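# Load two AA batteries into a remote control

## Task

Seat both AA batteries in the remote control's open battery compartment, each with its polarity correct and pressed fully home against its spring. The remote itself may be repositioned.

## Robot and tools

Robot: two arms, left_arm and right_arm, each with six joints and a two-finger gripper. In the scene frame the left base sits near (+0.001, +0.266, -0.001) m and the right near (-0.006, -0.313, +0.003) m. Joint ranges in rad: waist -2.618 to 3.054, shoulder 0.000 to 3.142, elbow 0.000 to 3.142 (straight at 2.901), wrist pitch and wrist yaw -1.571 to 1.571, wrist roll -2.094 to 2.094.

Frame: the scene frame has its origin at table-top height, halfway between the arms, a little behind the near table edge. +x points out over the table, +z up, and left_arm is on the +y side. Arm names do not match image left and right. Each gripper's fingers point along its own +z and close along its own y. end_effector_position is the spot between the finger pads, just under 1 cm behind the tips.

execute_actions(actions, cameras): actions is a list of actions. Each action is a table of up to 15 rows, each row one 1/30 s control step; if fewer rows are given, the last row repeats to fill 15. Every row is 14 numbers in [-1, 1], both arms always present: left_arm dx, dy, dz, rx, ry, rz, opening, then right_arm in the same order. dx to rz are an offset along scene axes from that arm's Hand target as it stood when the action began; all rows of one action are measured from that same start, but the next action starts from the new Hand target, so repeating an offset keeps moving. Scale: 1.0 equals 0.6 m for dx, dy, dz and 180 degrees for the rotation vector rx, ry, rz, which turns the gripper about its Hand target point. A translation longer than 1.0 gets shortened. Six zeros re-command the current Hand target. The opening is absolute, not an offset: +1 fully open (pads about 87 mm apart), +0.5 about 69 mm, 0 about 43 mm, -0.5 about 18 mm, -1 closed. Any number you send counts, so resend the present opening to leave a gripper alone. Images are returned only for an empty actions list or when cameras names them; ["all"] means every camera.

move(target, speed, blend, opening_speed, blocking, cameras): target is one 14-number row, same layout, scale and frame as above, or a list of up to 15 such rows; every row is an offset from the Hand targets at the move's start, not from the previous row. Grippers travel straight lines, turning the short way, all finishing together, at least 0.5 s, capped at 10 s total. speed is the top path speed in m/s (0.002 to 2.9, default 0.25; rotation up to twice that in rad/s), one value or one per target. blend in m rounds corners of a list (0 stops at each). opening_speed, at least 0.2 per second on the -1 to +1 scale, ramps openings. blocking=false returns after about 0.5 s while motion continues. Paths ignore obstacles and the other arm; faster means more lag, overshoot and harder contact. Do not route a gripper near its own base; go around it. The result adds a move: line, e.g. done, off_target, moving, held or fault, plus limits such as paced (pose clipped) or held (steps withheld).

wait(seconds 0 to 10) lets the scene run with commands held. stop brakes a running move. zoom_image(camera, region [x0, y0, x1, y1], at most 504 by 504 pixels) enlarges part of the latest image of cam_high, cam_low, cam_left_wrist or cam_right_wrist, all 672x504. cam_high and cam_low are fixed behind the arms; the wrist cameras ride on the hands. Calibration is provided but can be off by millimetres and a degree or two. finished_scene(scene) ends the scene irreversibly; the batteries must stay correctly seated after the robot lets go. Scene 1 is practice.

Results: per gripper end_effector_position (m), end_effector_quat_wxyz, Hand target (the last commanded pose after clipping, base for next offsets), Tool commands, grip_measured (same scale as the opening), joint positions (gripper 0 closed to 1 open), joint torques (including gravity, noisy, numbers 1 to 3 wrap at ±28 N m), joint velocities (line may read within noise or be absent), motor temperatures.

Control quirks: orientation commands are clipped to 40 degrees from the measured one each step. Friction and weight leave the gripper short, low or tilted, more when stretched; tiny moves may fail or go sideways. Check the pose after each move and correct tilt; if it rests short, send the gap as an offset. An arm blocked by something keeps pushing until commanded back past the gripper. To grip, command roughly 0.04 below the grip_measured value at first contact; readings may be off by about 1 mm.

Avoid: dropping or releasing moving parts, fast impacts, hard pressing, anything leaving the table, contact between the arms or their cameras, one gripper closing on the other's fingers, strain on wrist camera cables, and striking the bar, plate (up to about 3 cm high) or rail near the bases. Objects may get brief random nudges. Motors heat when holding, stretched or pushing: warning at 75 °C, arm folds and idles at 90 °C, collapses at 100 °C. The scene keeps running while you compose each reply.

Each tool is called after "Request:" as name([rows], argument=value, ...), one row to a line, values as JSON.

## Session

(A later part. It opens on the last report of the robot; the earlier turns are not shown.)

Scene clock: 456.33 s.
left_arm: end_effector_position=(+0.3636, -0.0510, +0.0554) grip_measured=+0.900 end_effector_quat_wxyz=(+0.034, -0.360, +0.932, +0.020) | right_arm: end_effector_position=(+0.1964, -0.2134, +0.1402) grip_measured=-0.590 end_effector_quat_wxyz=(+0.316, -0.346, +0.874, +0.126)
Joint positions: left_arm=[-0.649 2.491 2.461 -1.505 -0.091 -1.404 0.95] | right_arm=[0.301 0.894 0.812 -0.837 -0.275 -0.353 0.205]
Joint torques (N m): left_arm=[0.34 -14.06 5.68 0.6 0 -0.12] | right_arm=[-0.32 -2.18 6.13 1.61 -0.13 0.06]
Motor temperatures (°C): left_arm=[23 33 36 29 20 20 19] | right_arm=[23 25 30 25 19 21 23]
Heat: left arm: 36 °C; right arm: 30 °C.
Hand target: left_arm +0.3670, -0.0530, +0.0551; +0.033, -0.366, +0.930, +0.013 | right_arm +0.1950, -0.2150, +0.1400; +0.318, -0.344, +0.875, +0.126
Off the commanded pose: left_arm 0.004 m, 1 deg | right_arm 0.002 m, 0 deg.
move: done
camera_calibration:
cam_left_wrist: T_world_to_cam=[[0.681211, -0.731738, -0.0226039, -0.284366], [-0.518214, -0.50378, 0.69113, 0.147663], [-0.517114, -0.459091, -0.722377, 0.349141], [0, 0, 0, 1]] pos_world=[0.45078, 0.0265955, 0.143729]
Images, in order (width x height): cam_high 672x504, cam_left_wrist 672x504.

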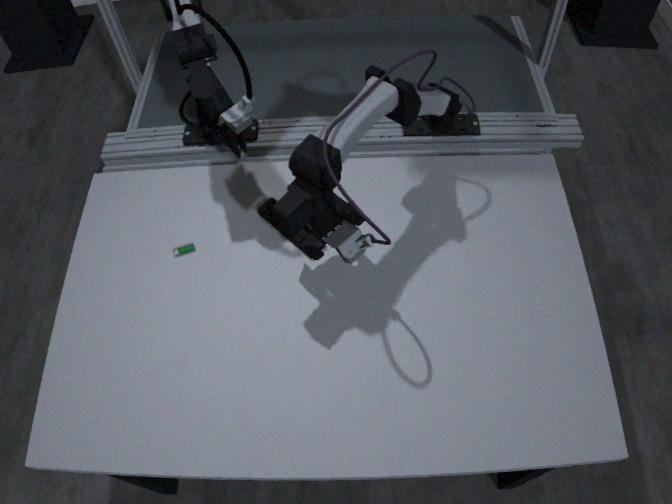

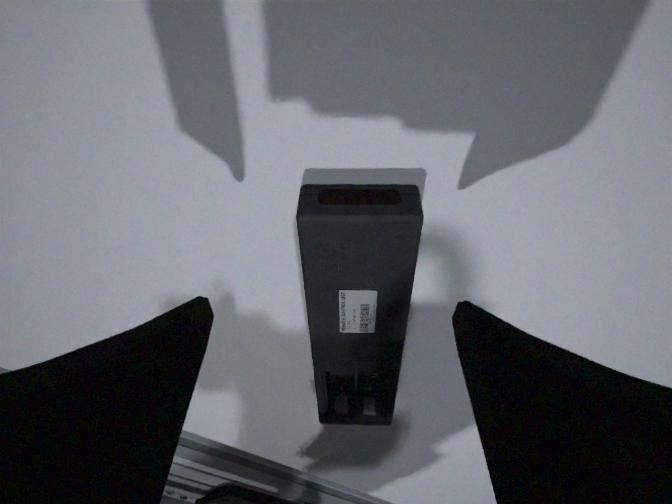

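Request:
move([
  [0.0093,-0.0128,-0.0818,0,0,0.011,0.9,0,0,0,0,0,0,-0.68],
  [0.0093,-0.0128,-0.0818,0,0,0.011,0.02,0,0,0,0,0,0,-0.68],
], speed=0.15, opening_speed=0.6, cameras=["cam_left_wrist","cam_right_wrist"])

Scene clock: 476.67 s.
left_arm: end_effector_position=(+0.3735, -0.0597, +0.0124) grip_measured=+0.095 end_effector_quat_wxyz=(+0.039, -0.377, +0.925, +0.013) | right_arm: end_effector_position=(+0.1964, -0.2134, +0.1402) grip_measured=-0.590 end_effector_quat_wxyz=(+0.316, -0.346, +0.874, +0.126)
Joint positions: left_arm=[-0.649 2.516 2.336 -1.339 -0.091 -1.441 0.547] | right_arm=[0.301 0.894 0.812 -0.837 -0.275 -0.353 0.205]
Joint torques (N m): left_arm=[-0.05 -13.96 4.6 0.63 0 -0.13] | right_arm=[-0.32 -2.18 6.15 1.61 -0.13 0.06]
Motor temperatures (°C): left_arm=[23 41 34 28 20 20 19] | right_arm=[23 24 31 25 19 21 23]
Heat: left arm: 41 °C; right arm: 31 °C.
Hand target: left_arm +0.3725, -0.0606, +0.0059; +0.032, -0.382, +0.923, +0.014 | right_arm +0.1950, -0.2150, +0.1400; +0.318, -0.344, +0.875, +0.126
Off the commanded pose: left_arm 0.007 m, 1 deg | right_arm 0.002 m, 0 deg.
move: done
camera_calibration:
cam_left_wrist: T_world_to_cam=[[0.707783, -0.706421, -0.00343202, -0.307072], [-0.509902, -0.514236, 0.689609, 0.174439], [-0.488919, -0.486344, -0.724174, 0.307062], [0, 0, 0, 1]] pos_world=[0.456416, 0.0221183, 0.101018]
cam_right_wrist: T_world_to_cam=[[0.690086, -0.723701, -0.00612056, -0.290099], [-0.712226, -0.680597, 0.171818, -0.00814914], [-0.128511, -0.11421, -0.98511, 0.286029], [0, 0, 0, 1]] pos_world=[0.231147, -0.182824, 0.281395]
Images, in order (width x height): cam_left_wrist 672x504, cam_right_wrist 672x504.

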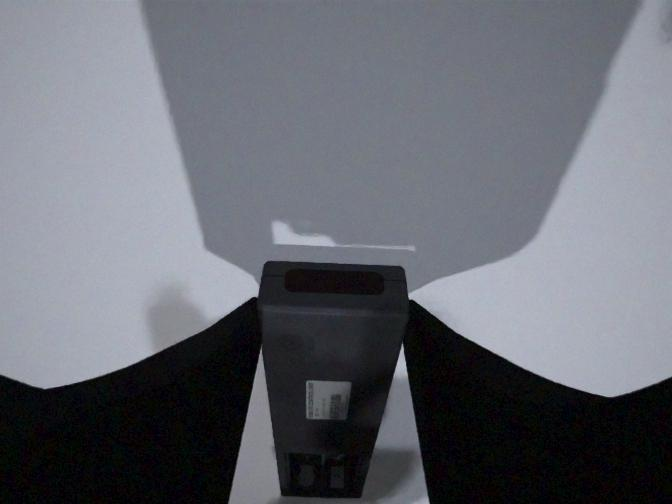

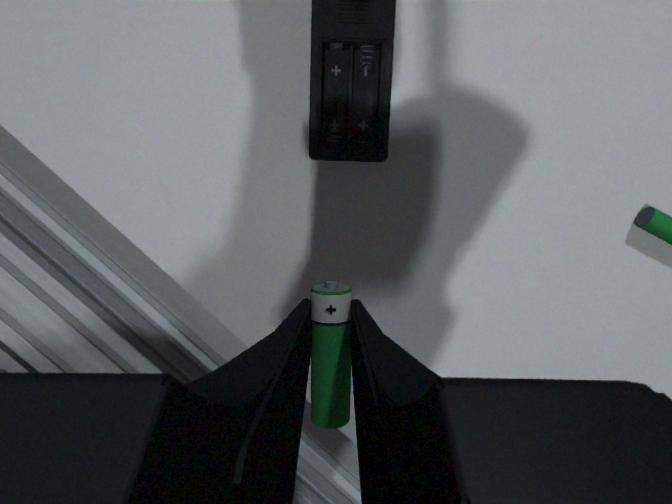

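Request:
zoom_image(camera="cam_right_wrist", region=[280, 0, 430, 180])

Scaled by 2.800.

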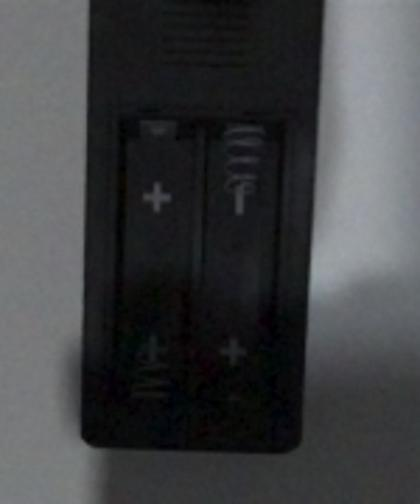

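Request:
move(target=[0,0,0,0,0,0,0.02,0.1397,0.1333,-0.1367,0.0758,-0.0812,0,-0.68], speed=0.2, cameras=["cam_left_wrist","cam_right_wrist"])

Scene clock: 561.93 s.
left_arm: end_effector_position=(+0.3735, -0.0597, +0.0124) grip_measured=+0.095 end_effector_quat_wxyz=(+0.039, -0.377, +0.925, +0.013) | right_arm: end_effector_position=(+0.2750, -0.1382, +0.0558) grip_measured=-0.590 end_effector_quat_wxyz=(+0.453, -0.321, +0.811, +0.183)
Joint positions: left_arm=[-0.649 2.516 2.336 -1.339 -0.091 -1.441 0.547] | right_arm=[0.426 1.246 0.407 0.27 -0.272 -0.173 0.205]
Joint torques (N m): left_arm=[-0.06 -13.93 4.59 0.63 0 -0.14] | right_arm=[0.94 -2.86 5.78 2.54 0.01 0.17]
Motor temperatures (°C): left_arm=[23 46 33 26 19 20 20] | right_arm=[23 23 31 26 19 21 24]
Heat: left arm: 46 °C; right arm: 31 °C.
Hand target: left_arm +0.3725, -0.0606, +0.0059; +0.032, -0.382, +0.923, +0.014 | right_arm +0.2788, -0.1350, +0.0581; +0.465, -0.317, +0.806, +0.184
Off the commanded pose: left_arm 0.007 m, 1 deg | right_arm 0.005 m, 2 deg.
move: done
camera_calibration:
cam_left_wrist: T_world_to_cam=[[0.707783, -0.706421, -0.00343202, -0.307072], [-0.509902, -0.514236, 0.689609, 0.174439], [-0.488919, -0.486344, -0.724174, 0.307062], [0, 0, 0, 1]] pos_world=[0.456416, 0.0221183, 0.101018]
cam_right_wrist: T_world_to_cam=[[0.693286, -0.720627, -0.00713952, -0.290831], [-0.712896, -0.684331, -0.153203, 0.13128], [0.105517, 0.111303, -0.988169, 0.188532], [0, 0, 0, 1]] pos_world=[0.275325, -0.140726, 0.204338]
Images, in order (width x height): cam_left_wrist 672x504, cam_right_wrist 672x504.

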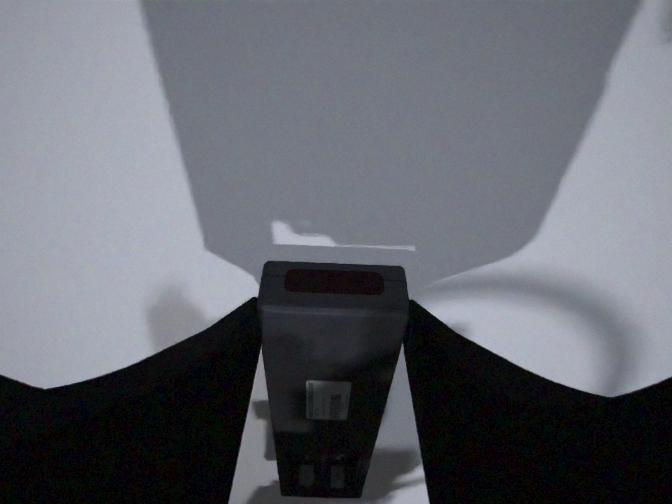

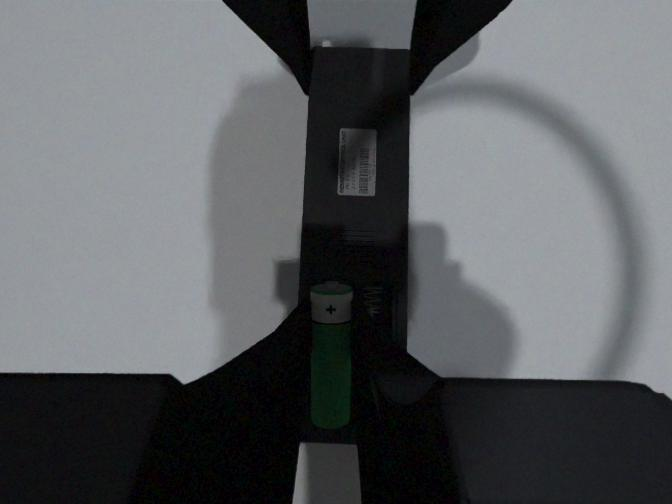

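Request:
move(target=[0,0,0,0,0,0,0.02,0.0048,-0.0002,-0.043,0,0,-0.0097,-0.68], speed=0.12, cameras=["cam_left_wrist","cam_right_wrist"])

Scene clock: 592.17 s.
left_arm: end_effector_position=(+0.3735, -0.0597, +0.0124) grip_measured=+0.095 end_effector_quat_wxyz=(+0.039, -0.377, +0.925, +0.013) | right_arm: end_effector_position=(+0.2790, -0.1381, +0.0307) grip_measured=-0.590 end_effector_quat_wxyz=(+0.458, -0.309, +0.815, +0.175)
Joint positions: left_arm=[-0.649 2.516 2.336 -1.339 -0.091 -1.441 0.547] | right_arm=[0.436 1.364 0.348 0.456 -0.238 -0.152 0.205]
Joint torques (N m): left_arm=[-0.06 -13.94 4.57 0.63 0 -0.14] | right_arm=[1.09 -3.3 5.16 2.52 0.05 0.18]
Heat: left arm: 47 °C; right arm: 30 °C.
Hand target: left_arm +0.3725, -0.0606, +0.0059; +0.032, -0.382, +0.923, +0.014 | right_arm +0.2817, -0.1351, +0.0323; +0.468, -0.304, +0.811, +0.177
Off the commanded pose: left_arm 0.007 m, 1 deg | right_arm 0.004 m, 1 deg.
move: done
camera_calibration:
cam_left_wrist: T_world_to_cam=[[0.707783, -0.706421, -0.00343202, -0.307072], [-0.509902, -0.514236, 0.689609, 0.174439], [-0.488919, -0.486344, -0.724174, 0.307062], [0, 0, 0, 1]] pos_world=[0.456416, 0.0221183, 0.101018]
cam_right_wrist: T_world_to_cam=[[0.671306, -0.741163, -0.00499947, -0.290464], [-0.732595, -0.662492, -0.156237, 0.138992], [0.112485, 0.108546, -0.987707, 0.160843], [0, 0, 0, 1]] pos_world=[0.278723, -0.140659, 0.179129]
Images, in order (width x height): cam_left_wrist 672x504, cam_right_wrist 672x504.

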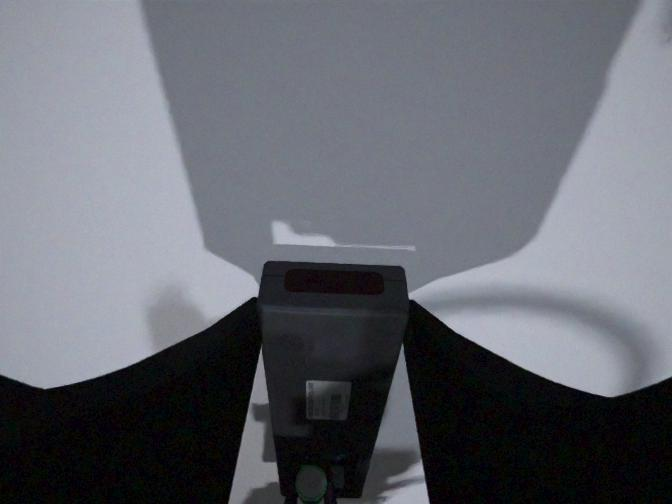

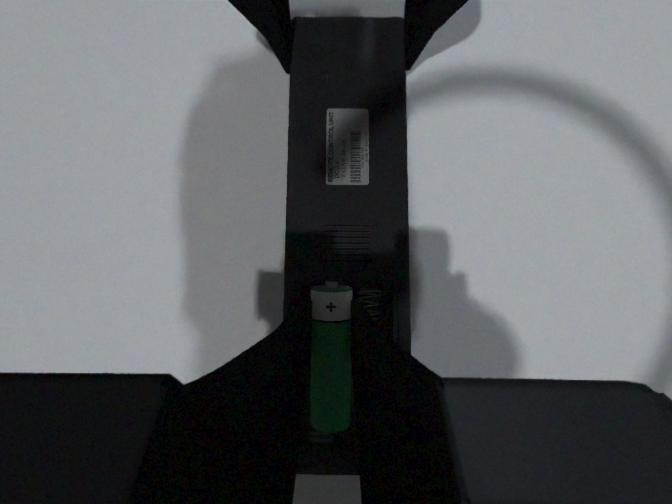

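Request:
zoom_image(camera="cam_right_wrist", region=[270, 210, 430, 490])

Request:
zoom_image(camera="cam_left_wrist", region=[260, 430, 390, 504])

Scaled by 1.800.

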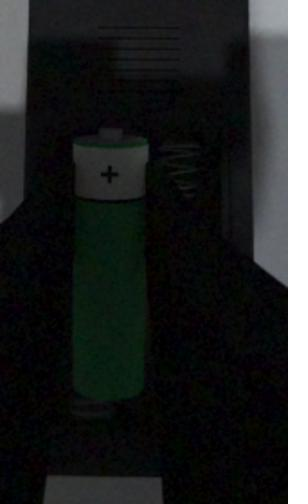

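Scaled by 3.877.

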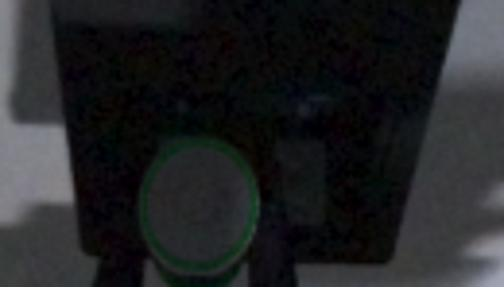

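Request:
move([
  [0,0,0,0,0,0,0.02,-0.0057,-0.0012,-0.0033,0,0,0,-0.68],
  [0,0,0,0,0,0,0.02,-0.028,-0.0212,-0.0117,0,0,0,-0.68],
], speed=0.06, cameras=["cam_left_wrist","cam_right_wrist"])

Scene clock: 615.57 s.
left_arm: end_effector_position=(+0.3723, -0.0611, +0.0126) grip_measured=+0.095 end_effector_quat_wxyz=(+0.036, -0.377, +0.926, +0.011) | right_arm: end_effector_position=(+0.2722, -0.1447, +0.0305) grip_measured=-0.590 end_effector_quat_wxyz=(+0.477, -0.304, +0.806, +0.173)
Joint positions: left_arm=[-0.65 2.516 2.336 -1.339 -0.085 -1.441 0.547] | right_arm=[0.43 1.323 0.274 0.532 -0.232 -0.152 0.205]
Joint torques (N m): left_arm=[0.09 -13.98 4.55 0.63 -0.08 -0.12] | right_arm=[-0.32 -5 4.15 1.91 -0.17 0.08]
Motor temperatures (°C): left_arm=[23 49 32 25 19 20 20] | right_arm=[23 23 30 31 19 21 24]
Heat: left arm: 49 °C; right arm: 31 °C.
Hand target: left_arm +0.3725, -0.0606, +0.0059; +0.032, -0.382, +0.923, +0.014 | right_arm +0.2649, -0.1479, +0.0253; +0.468, -0.304, +0.811, +0.177
Off the commanded pose: left_arm 0.007 m, 1 deg | right_arm 0.010 m, 1 deg.
move: done
camera_calibration:
cam_left_wrist: T_world_to_cam=[[0.706672, -0.707536, -0.00269474, -0.306829], [-0.508088, -0.510111, 0.693999, 0.172468], [-0.492404, -0.48906, -0.719971, 0.307002], [0, 0, 0, 1]] pos_world=[0.455625, 0.0210281, 0.100513]
cam_right_wrist: T_world_to_cam=[[0.662398, -0.749084, 0.0100914, -0.289929], [-0.733234, -0.651027, -0.196295, 0.132646], [0.153611, 0.122626, -0.980493, 0.152857], [0, 0, 0, 1]] pos_world=[0.265829, -0.149569, 0.178839]
Images, in order (width x height): cam_left_wrist 672x504, cam_right_wrist 672x504.

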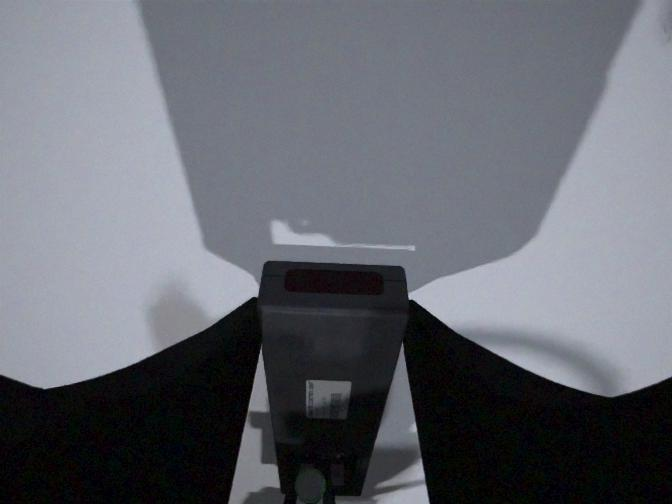

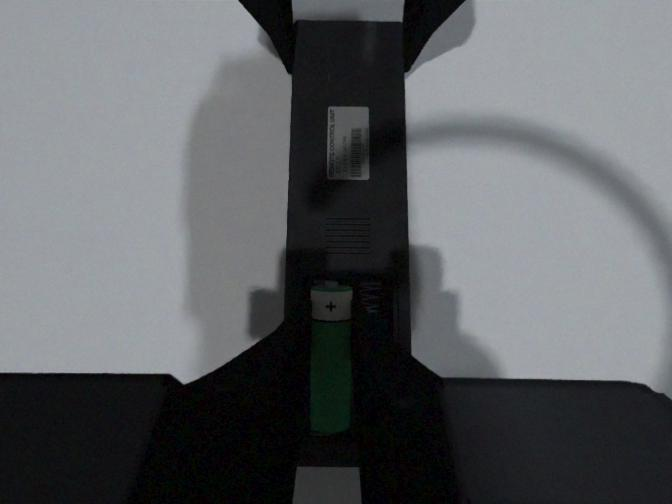

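Request:
zoom_image(camera="cam_right_wrist", region=[270, 210, 430, 490])

Request:
zoom_image(camera="cam_left_wrist", region=[260, 430, 390, 504])

Scaled by 1.800.

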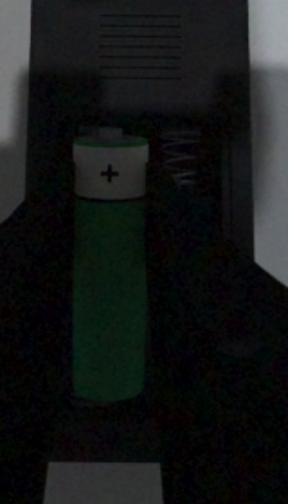

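Scaled by 3.877.

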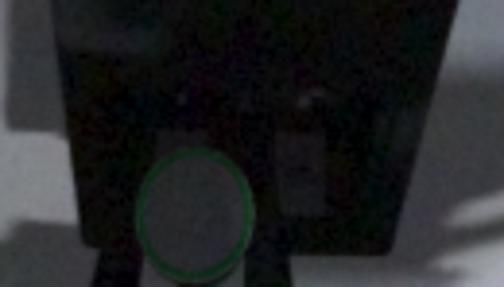

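Request:
move([
  [0,0,0,0,0,0,0.02,-0.0168,-0.0062,0,0,0,0,-0.68],
  [0,0,0,0,0,0,0.02,-0.0168,-0.0062,-0.02,-0.0223,0.0248,0,-0.68],
], speed=0.06, cameras=["cam_left_wrist","cam_right_wrist"])

Request:
zoom_image(camera="cam_right_wrist", region=[270, 210, 430, 490])

Request:
zoom_image(camera="cam_left_wrist", region=[260, 430, 390, 504])

Scene clock: 650.33 s.
left_arm: end_effector_position=(+0.3688, -0.0654, +0.0133) grip_measured=+0.095 end_effector_quat_wxyz=(+0.026, -0.375, +0.927, +0.005) | right_arm: end_effector_position=(+0.2654, -0.1477, +0.0298) grip_measured=-0.590 end_effector_quat_wxyz=(+0.461, -0.309, +0.815, +0.166)
Joint positions: left_arm=[-0.653 2.516 2.336 -1.339 -0.061 -1.44 0.548] | right_arm=[0.44 1.278 0.287 0.436 -0.216 -0.158 0.205]
Joint torques (N m): left_arm=[0.35 -13.98 4.48 0.63 -0.34 -0.14] | right_arm=[1.05 -1.87 6.37 1.24 0.03 0.03]
Heat: left arm: 50 °C; right arm: 29 °C.
Hand target: left_arm +0.3725, -0.0606, +0.0059; +0.032, -0.382, +0.923, +0.014 | right_arm +0.2548, -0.1515, +0.0133; +0.425, -0.314, +0.834, +0.160
Off the commanded pose: left_arm 0.010 m, 1 deg | right_arm 0.020 m, 5 deg.
move: off_target (right_arm)
camera_calibration:
cam_left_wrist: T_world_to_cam=[[0.704186, -0.710016, 0.0000868165, -0.306712], [-0.49947, -0.495283, 0.710792, 0.165576], [-0.50463, -0.500573, -0.703403, 0.307306], [0, 0, 0, 1]] pos_world=[0.453758, 0.0180656, 0.0984967]
cam_right_wrist: T_world_to_cam=[[0.662743, -0.748744, 0.0124293, -0.287829], [-0.738289, -0.656086, -0.156462, 0.124922], [0.125305, 0.0945176, -0.987606, 0.157123], [0, 0, 0, 1]] pos_world=[0.263297, -0.148402, 0.178299]
Images, in order (width x height): cam_left_wrist 672x504, cam_right_wrist 672x504.

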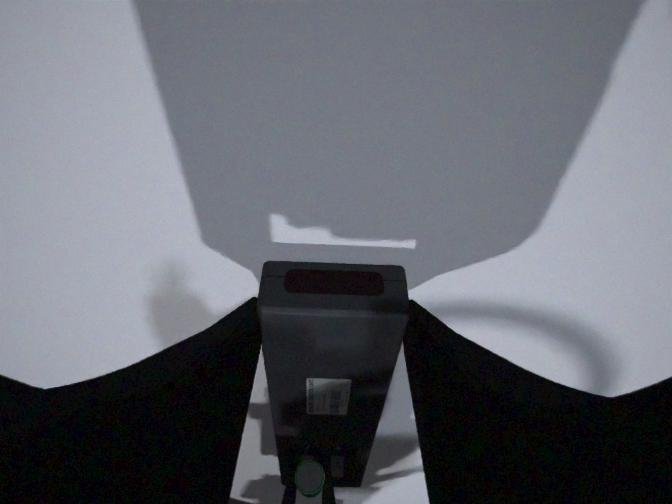

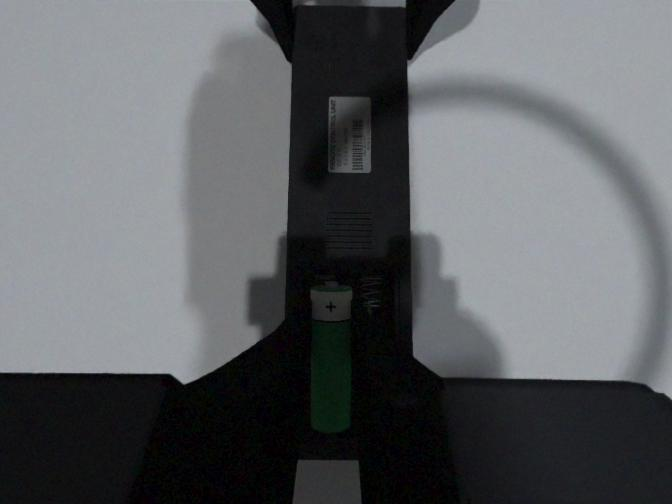

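Scaled by 1.800.

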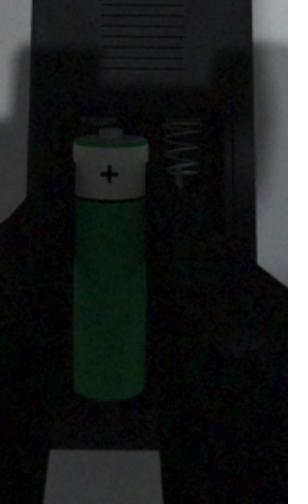

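Scaled by 3.877.

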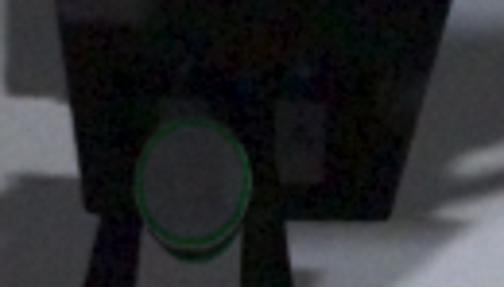

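Request:
move(target=[0,0,0,0,0,0,0.02,0,0,-0.008,0.0578,0.0520,0,-0.68], speed=0.1, cameras=["cam_left_wrist","cam_right_wrist"])

Request:
zoom_image(camera="cam_right_wrist", region=[270, 210, 430, 490])

Request:
zoom_image(camera="cam_left_wrist", region=[260, 430, 390, 504])

Scene clock: 681.87 s.
left_arm: end_effector_position=(+0.3688, -0.0654, +0.0133) grip_measured=+0.095 end_effector_quat_wxyz=(+0.026, -0.375, +0.927, +0.005) | right_arm: end_effector_position=(+0.2682, -0.1484, +0.0253) grip_measured=-0.590 end_effector_quat_wxyz=(+0.423, -0.268, +0.828, +0.253)
Joint positions: left_arm=[-0.653 2.516 2.336 -1.339 -0.061 -1.44 0.548] | right_arm=[0.296 1.371 0.33 0.434 -0.459 -0.082 0.205]
Joint torques (N m): left_arm=[0.34 -13.97 4.52 0.63 -0.34 -0.14] | right_arm=[-0.23 -2.04 5.59 1.24 -0.25 0.13]
Heat: left arm: 51 °C; right arm: 30 °C.
Hand target: left_arm +0.3725, -0.0606, +0.0059; +0.032, -0.382, +0.923, +0.014 | right_arm +0.2547, -0.1516, +0.0084; +0.382, -0.260, +0.848, +0.260
Off the commanded pose: left_arm 0.010 m, 2 deg | right_arm 0.022 m, 5 deg.
move: off_target (right_arm)
camera_calibration:
cam_left_wrist: T_world_to_cam=[[0.704186, -0.710016, 0.0000868165, -0.306712], [-0.49947, -0.495283, 0.710792, 0.165576], [-0.50463, -0.500573, -0.703403, 0.307306], [0, 0, 0, 1]] pos_world=[0.453758, 0.0180656, 0.0984967]
cam_right_wrist: T_world_to_cam=[[0.664038, -0.722038, -0.1942, -0.281241], [-0.747505, -0.647, -0.150427, 0.12948], [-0.0170337, 0.245055, -0.96936, 0.21236], [0, 0, 0, 1]] pos_world=[0.287159, -0.171333, 0.170713]
Images, in order (width x height): cam_left_wrist 672x504, cam_right_wrist 672x504.

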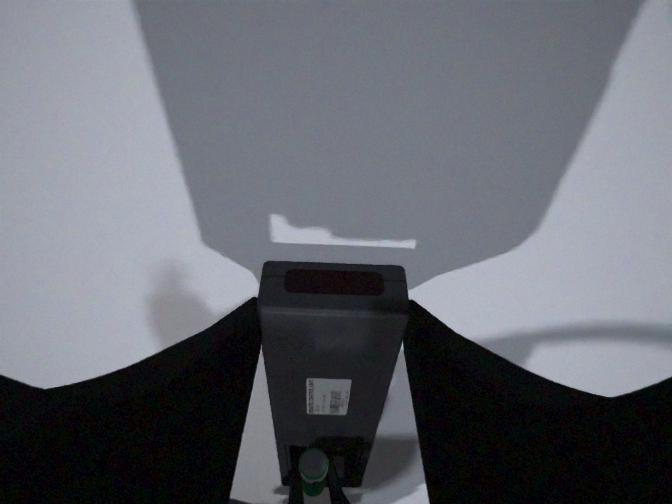

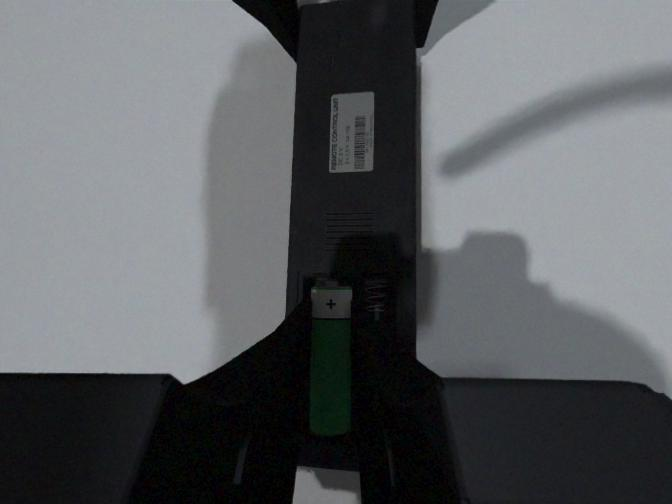

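Scaled by 1.800.

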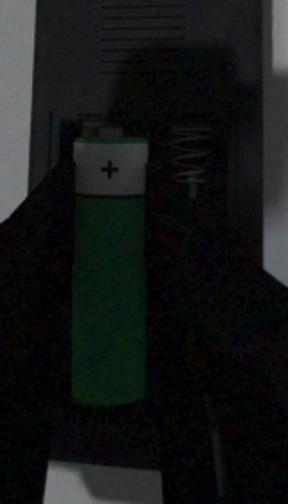

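Scaled by 3.877.

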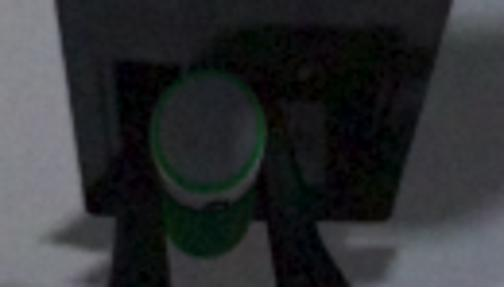

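Request:
move([
  [0,0,0,0,0,0,0.02,-0.0078,0.0087,0.004,0,0,0,-0.68],
  [0,0,0,0,0,0,0.02,-0.0078,0.0087,-0.014,0,0,0,-0.68],
], speed=0.1, cameras=["cam_left_wrist","cam_right_wrist"])

Request:
zoom_image(camera="cam_right_wrist", region=[270, 210, 430, 490])

Request:
zoom_image(camera="cam_left_wrist", region=[260, 430, 390, 504])

Scene clock: 693.83 s.
left_arm: end_effector_position=(+0.3682, -0.0646, +0.0126) grip_measured=+0.095 end_effector_quat_wxyz=(+0.025, -0.373, +0.928, +0.007) | right_arm: end_effector_position=(+0.2691, -0.1447, +0.0220) grip_measured=-0.590 end_effector_quat_wxyz=(+0.423, -0.263, +0.829, +0.255)
Joint positions: left_arm=[-0.653 2.516 2.334 -1.339 -0.063 -1.435 0.548] | right_arm=[0.309 1.4 0.328 0.472 -0.448 -0.062 0.205]
Joint torques (N m): left_arm=[0.35 -13.97 4.74 0.62 -0.33 -0.2] | right_arm=[1.33 -2.02 3.3 1.56 -0.13 0.11]
Heat: left arm: 52 °C; right arm: 30 °C.
Hand target: left_arm +0.3725, -0.0607, +0.0059; +0.032, -0.382, +0.923, +0.014 | right_arm +0.2501, -0.1463, +0.0000; +0.382, -0.260, +0.848, +0.260
Off the commanded pose: left_arm 0.009 m, 2 deg | right_arm 0.029 m, 5 deg.
move: off_target (right_arm)
camera_calibration:
cam_left_wrist: T_world_to_cam=[[0.700083, -0.714055, -0.00301234, -0.304484], [-0.501198, -0.494388, 0.710198, 0.166828], [-0.50861, -0.495688, -0.703995, 0.308663], [0, 0, 0, 1]] pos_world=[0.453767, 0.0180603, 0.0978995]
cam_right_wrist: T_world_to_cam=[[0.658717, -0.724568, -0.202714, -0.278658], [-0.752112, -0.64146, -0.151184, 0.134165], [-0.0204899, 0.252051, -0.967497, 0.21026], [0, 0, 0, 1]] pos_world=[0.288772, -0.168841, 0.167222]
Images, in order (width x height): cam_left_wrist 672x504, cam_right_wrist 672x504.

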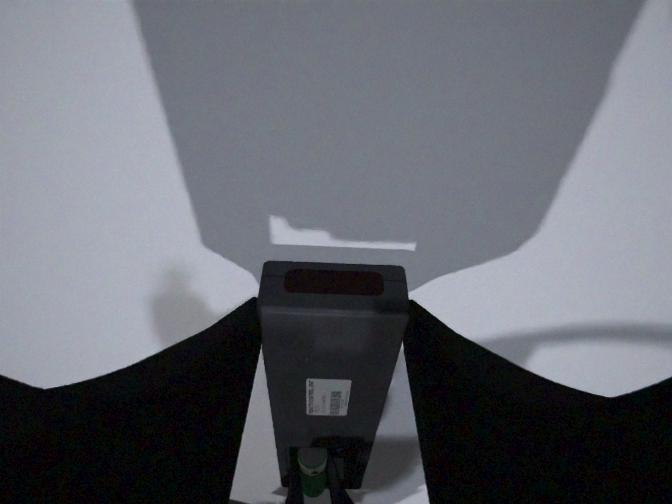

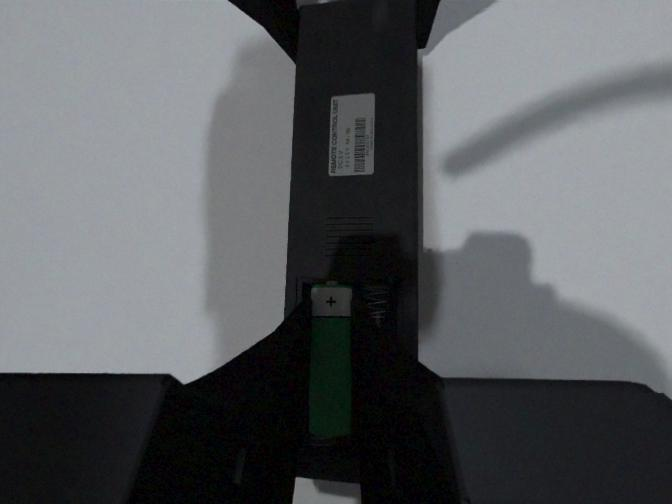

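Scaled by 1.800.

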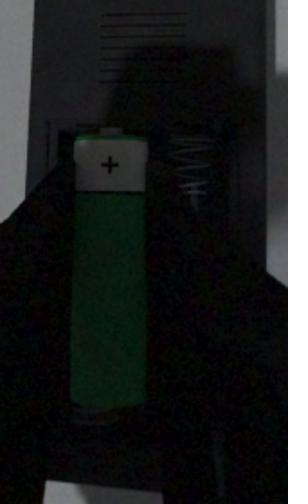

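Scaled by 3.877.

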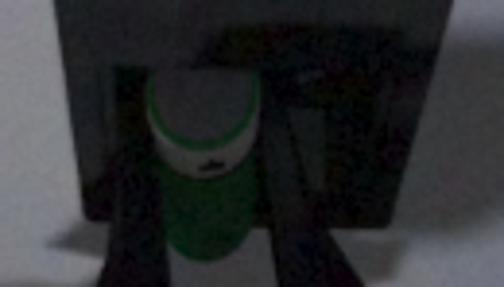

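Request:
move([
  [-0.0072,-0.0065,0.004,0,0,0,0.02,0.0317,0.0027,0.0403,0,0,0,-0.68],
  [-0.0072,-0.0065,0.004,0,0,0,0.02,0.0317,0.0027,0.0403,0,0,0,-0.48],
  [-0.0072,-0.0065,0.004,0,0,0,0.02,0.0317,0.0027,0.0403,0,0,0,-0.38],
  [-0.0072,-0.0065,0.004,0,0,0,0.02,0.0317,0.0027,0.095,0,0,0,-0.38],
], speed=0.08, opening_speed=0.4, cameras=["cam_left_wrist","cam_right_wrist"])

Request:
zoom_image(camera="cam_right_wrist", region=[270, 210, 430, 490])

Request:
zoom_image(camera="cam_left_wrist", region=[260, 430, 390, 504])

Scene clock: 717.13 s.
left_arm: end_effector_position=(+0.3673, -0.0651, +0.0125) grip_measured=+0.095 end_effector_quat_wxyz=(+0.027, -0.378, +0.925, +0.009) | right_arm: end_effector_position=(+0.2598, -0.1500, +0.0395) grip_measured=-0.380 end_effector_quat_wxyz=(+0.359, -0.254, +0.862, +0.253)
Joint positions: left_arm=[-0.657 2.516 2.334 -1.343 -0.068 -1.451 0.548] | right_arm=[0.302 1.305 0.473 0.086 -0.45 -0.065 0.31]
Joint torques (N m): left_arm=[-0.44 -14.48 4.64 0.6 -0.27 -0.15] | right_arm=[0.27 -6.42 8.54 1.9 -0.28 0.04]
Heat: left arm: 53 °C; right arm: 29 °C.
Hand target: left_arm +0.3682, -0.0646, +0.0083; +0.032, -0.382, +0.923, +0.014 | right_arm +0.2691, -0.1448, +0.0570; +0.382, -0.260, +0.848, +0.260
Off the commanded pose: left_arm 0.004 m, 1 deg | right_arm 0.020 m, 3 deg.
move: off_target (right_arm)
camera_calibration:
cam_left_wrist: T_world_to_cam=[[0.708746, -0.705434, -0.00647328, -0.306739], [-0.4959, -0.504712, 0.706647, 0.163716], [-0.50176, -0.497623, -0.707537, 0.305257], [0, 0, 0, 1]] pos_world=[0.451753, 0.0181478, 0.0983052]
cam_right_wrist: T_world_to_cam=[[0.625113, -0.736874, -0.257392, -0.263682], [-0.765454, -0.643253, -0.0174806, 0.124422], [-0.152687, 0.20795, -0.966149, 0.256025], [0, 0, 0, 1]] pos_world=[0.299162, -0.167506, 0.181663]
Images, in order (width x height): cam_left_wrist 672x504, cam_right_wrist 672x504.

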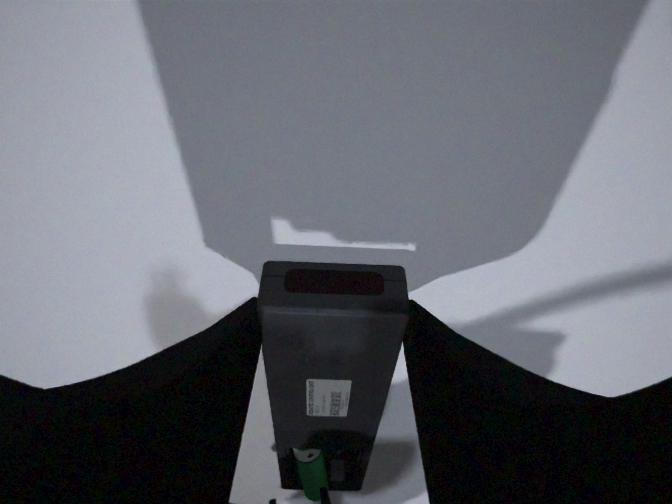

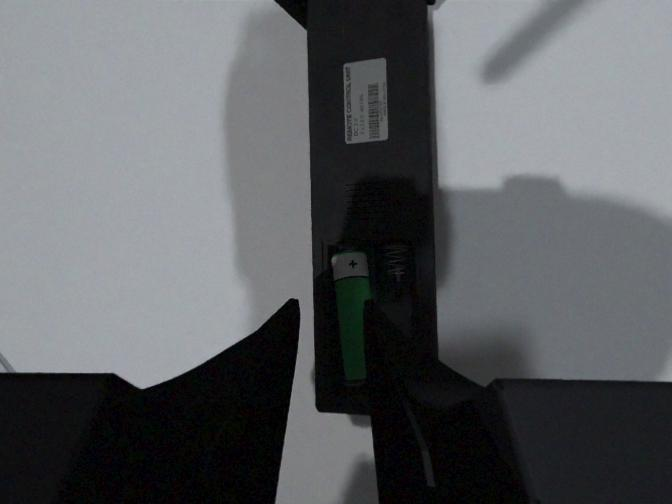

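Scaled by 1.800.

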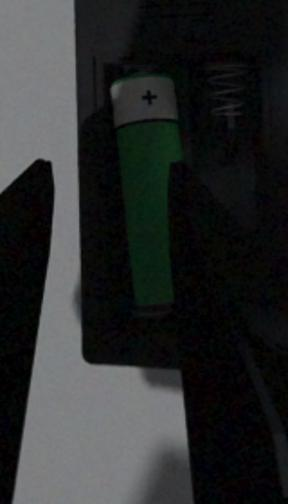

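Scaled by 3.877.

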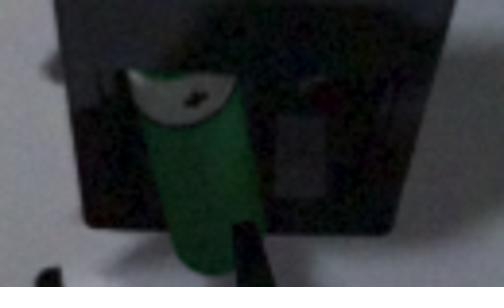

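Request:
move([
  [0,0,0,0,0,0,0.02,0,0,0.05,0,0,0,-0.38],
  [0,0,0,0,0,0,0.02,-0.0068,-0.0087,0.0717,-0.1448,0.0474,0.0204,-0.38],
  [0,0,0,0,0,0,0.02,-0.0068,-0.0087,0.0717,-0.1448,0.0474,0.0204,-1],
], speed=0.15, blend=[0.01,0,0], cameras=["cam_left_wrist","cam_right_wrist"])

Request:
zoom_image(camera="cam_right_wrist", region=[270, 210, 430, 490])

Request:
zoom_image(camera="cam_left_wrist", region=[260, 430, 390, 504])

Scene clock: 749.77 s.
left_arm: end_effector_position=(+0.3673, -0.0651, +0.0125) grip_measured=+0.095 end_effector_quat_wxyz=(+0.027, -0.378, +0.925, +0.009) | right_arm: end_effector_position=(+0.2583, -0.1538, +0.0935) grip_measured=-0.982 end_effector_quat_wxyz=(+0.233, -0.339, +0.906, +0.096)
Joint positions: left_arm=[-0.657 2.516 2.334 -1.343 -0.068 -1.451 0.548] | right_arm=[0.496 1.4 0.988 -0.656 -0.112 -0.184 0.009]
Joint torques (N m): left_arm=[-0.44 -14.45 4.66 0.6 -0.27 -0.15] | right_arm=[0.92 -4.53 9.4 1.38 0.04 -0.05]
Motor temperatures (°C): left_arm=[23 55 31 23 20 20 21] | right_arm=[23 24 31 27 19 21 24]
Heat: left arm: 55 °C; right arm: 31 °C.
Hand target: left_arm +0.3682, -0.0646, +0.0083; +0.032, -0.382, +0.923, +0.014 | right_arm +0.2651, -0.1500, +0.1001; +0.242, -0.346, +0.902, +0.092
Off the commanded pose: left_arm 0.004 m, 1 deg | right_arm 0.010 m, 1 deg.
move: done
camera_calibration:
cam_left_wrist: T_world_to_cam=[[0.708746, -0.705434, -0.00647328, -0.306739], [-0.4959, -0.504712, 0.706647, 0.163716], [-0.50176, -0.497623, -0.707537, 0.305257], [0, 0, 0, 1]] pos_world=[0.451753, 0.0181478, 0.0983052]
cam_right_wrist: T_world_to_cam=[[0.664611, -0.746868, -0.0219026, -0.28545], [-0.694725, -0.628471, 0.34983, 0.0712921], [-0.275042, -0.217285, -0.936557, 0.272154], [0, 0, 0, 1]] pos_world=[0.314096, -0.109254, 0.223695]
Images, in order (width x height): cam_left_wrist 672x504, cam_right_wrist 672x504.

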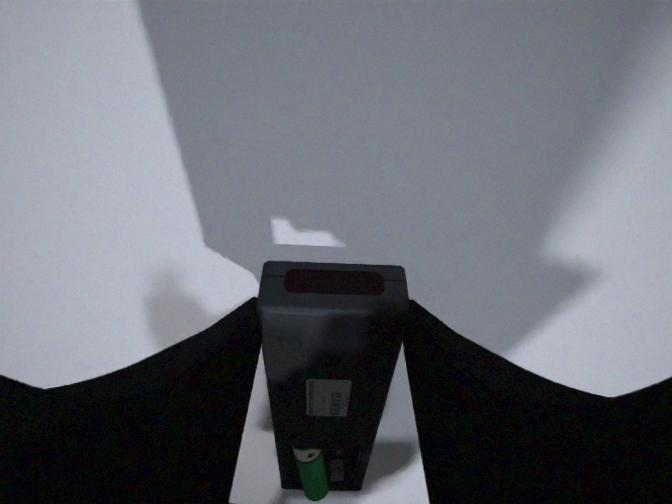

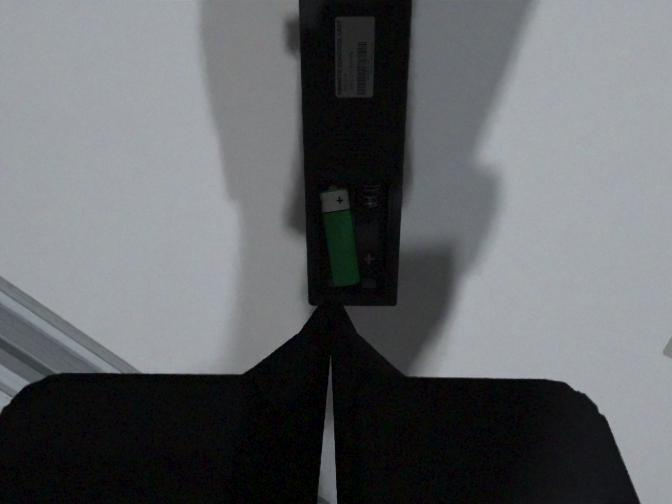

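Scaled by 1.800.

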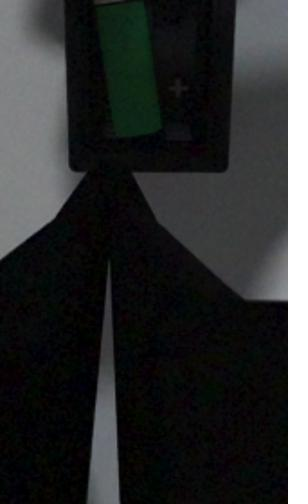

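Scaled by 3.877.

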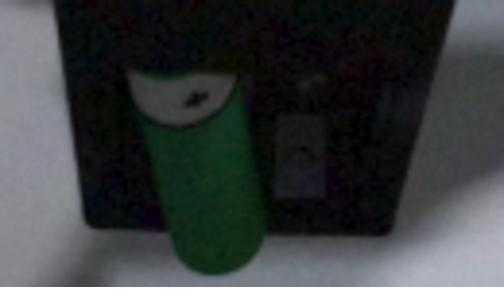

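Request:
zoom_image(camera="cam_right_wrist", region=[290, 160, 420, 320])

Scaled by 3.150.

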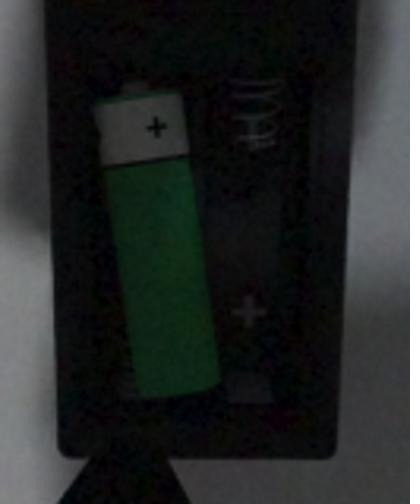

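Request:
move(target=[0,0,-0.025,0,0,0,0.02,-0.0315,-0.0360,-0.0785,0.0393,0.0400,0.0390,-0.42], speed=0.15, cameras=["cam_right_wrist"])

Request:
zoom_image(camera="cam_right_wrist", region=[250, 180, 430, 360])

Scene clock: 827.90 s.
left_arm: end_effector_position=(+0.3672, -0.0650, +0.0109) grip_measured=+0.095 end_effector_quat_wxyz=(+0.029, -0.378, +0.925, +0.006) | right_arm: end_effector_position=(+0.2418, -0.1744, +0.0547) grip_measured=-0.420 end_effector_quat_wxyz=(+0.191, -0.373, +0.890, +0.177)
Joint positions: left_arm=[-0.657 2.5 2.298 -1.315 -0.069 -1.451 0.548] | right_arm=[0.331 1.434 0.865 -0.611 -0.366 -0.382 0.29]
Joint torques (N m): left_arm=[-0.42 -12.96 2.67 0.95 -0.27 -0.16] | right_arm=[-0.23 -4.62 5.94 1.53 -0.35 -0.08]
Motor temperatures (°C): left_arm=[23 58 31 23 20 20 21] | right_arm=[23 23 34 26 19 21 23]
Heat: left arm: 58 °C; right arm: 34 °C.
Hand target: left_arm +0.3683, -0.0645, -0.0067; +0.032, -0.382, +0.923, +0.014 | right_arm +0.2462, -0.1715, +0.0530; +0.199, -0.378, +0.885, +0.184
Off the commanded pose: left_arm 0.018 m, 1 deg | right_arm 0.005 m, 1 deg.
move: off_target (left_arm)
camera_calibration:
cam_right_wrist: T_world_to_cam=[[0.735967, -0.652996, -0.178743, -0.283021], [-0.572018, -0.740986, 0.351762, 0.011161], [-0.362145, -0.156641, -0.918866, 0.257529], [0, 0, 0, 1]] pos_world=[0.307941, -0.136202, 0.182121]
Images, in order (width x height): cam_right_wrist 672x504.

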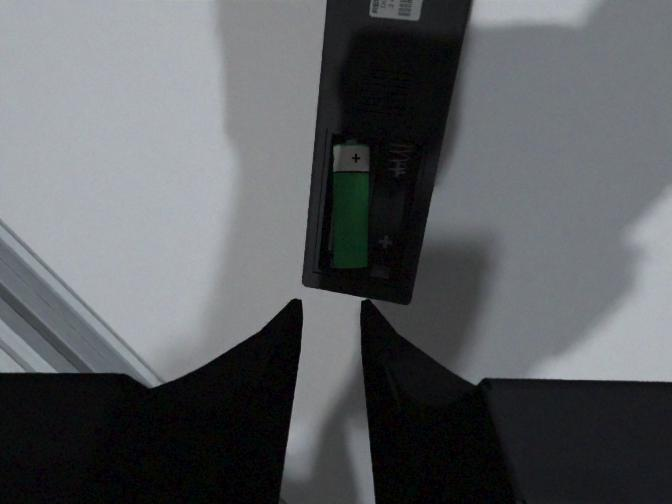

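Scaled by 2.800.

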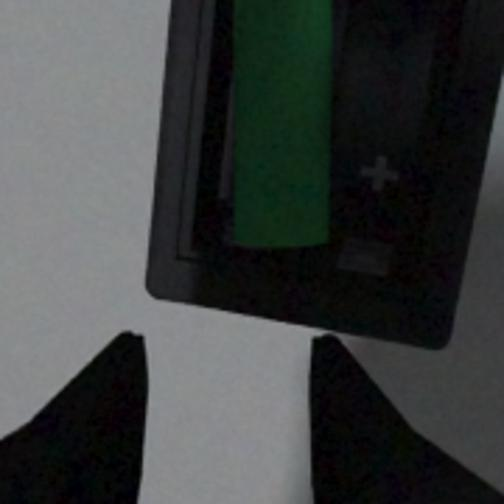

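Request:
move([
  [0,0,0,0,0,0,0.02,0.0165,0.0122,-0.0455,0,0,0,-0.42],
  [0,0,0,0,0,0,0.02,0.0165,0.0122,-0.0455,0,0,0,-0.68],
], speed=0.1, opening_speed=0.5, cameras=["cam_right_wrist","cam_left_wrist"])

Request:
zoom_image(camera="cam_right_wrist", region=[250, 180, 430, 360])

Request:
zoom_image(camera="cam_left_wrist", region=[260, 430, 390, 504])

Scene clock: 850.27 s.
left_arm: end_effector_position=(+0.3673, -0.0651, +0.0109) grip_measured=+0.095 end_effector_quat_wxyz=(+0.029, -0.379, +0.925, +0.006) | right_arm: end_effector_position=(+0.2534, -0.1688, +0.0281) grip_measured=-0.617 end_effector_quat_wxyz=(+0.193, -0.375, +0.889, +0.179)
Joint positions: left_arm=[-0.657 2.5 2.298 -1.315 -0.069 -1.453 0.548] | right_arm=[0.333 1.526 0.832 -0.482 -0.369 -0.383 0.192]
Joint torques (N m): left_arm=[-0.39 -12.97 2.67 0.95 -0.26 -0.13] | right_arm=[0.81 -5.23 5.57 1.56 -0.28 0.05]
Motor temperatures (°C): left_arm=[23 55 30 23 20 20 21] | right_arm=[23 24 33 26 19 21 23]
Heat: left arm: 55 °C; right arm: 33 °C.
Hand target: left_arm +0.3683, -0.0645, -0.0067; +0.032, -0.382, +0.923, +0.014 | right_arm +0.2560, -0.1642, +0.0256; +0.199, -0.378, +0.885, +0.184
Off the commanded pose: left_arm 0.018 m, 1 deg | right_arm 0.006 m, 1 deg.
move: off_target (left_arm)
camera_calibration:
cam_left_wrist: T_world_to_cam=[[0.710456, -0.703739, 0.00190136, -0.307284], [-0.499509, -0.502371, 0.705772, 0.166331], [-0.495724, -0.50237, -0.708436, 0.301661], [0, 0, 0, 1]] pos_world=[0.450937, 0.0188577, 0.0969]
cam_right_wrist: T_world_to_cam=[[0.738859, -0.649469, -0.179659, -0.292816], [-0.570332, -0.744708, 0.346599, 0.0303735], [-0.358899, -0.153622, -0.920647, 0.237828], [0, 0, 0, 1]] pos_world=[0.319029, -0.13102, 0.155821]
Images, in order (width x height): cam_left_wrist 672x504, cam_right_wrist 672x504.

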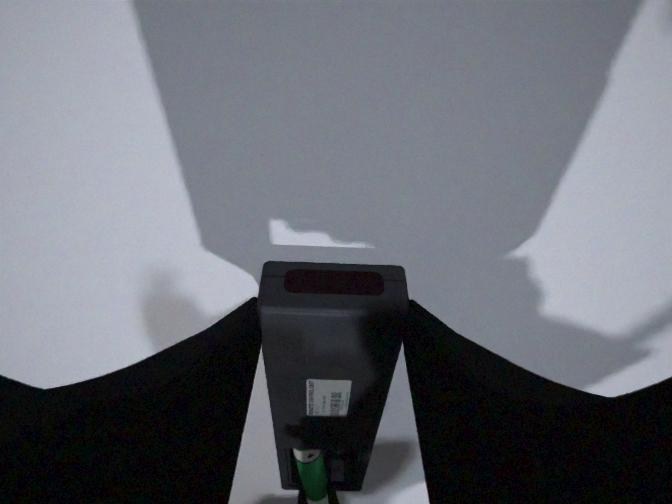

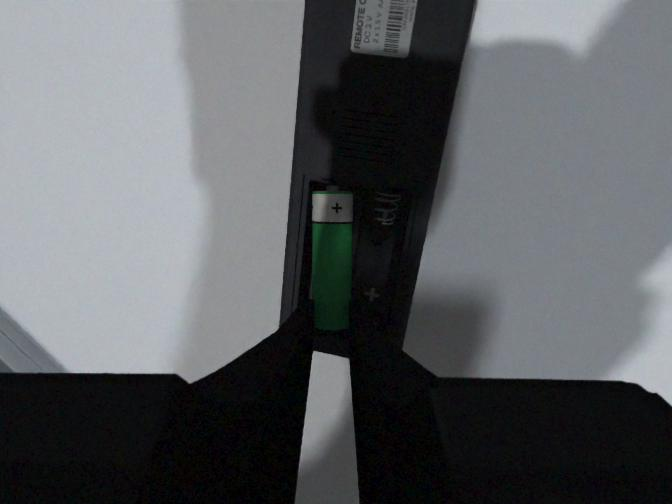

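Scaled by 2.800.

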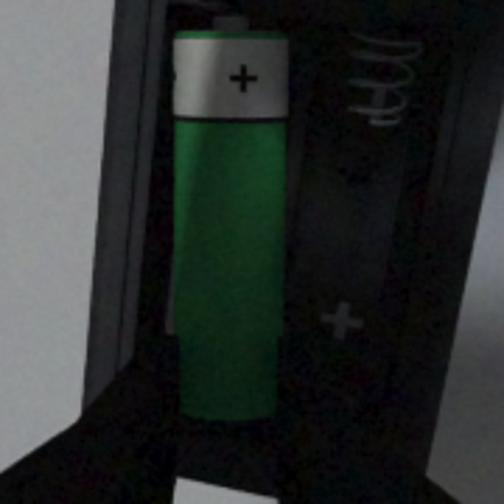

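Scaled by 3.877.

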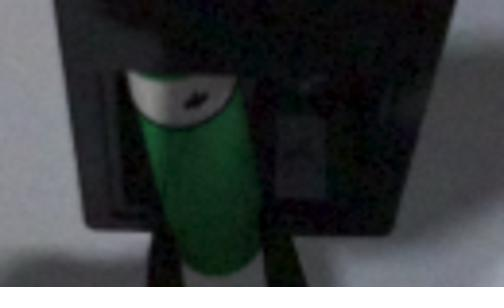

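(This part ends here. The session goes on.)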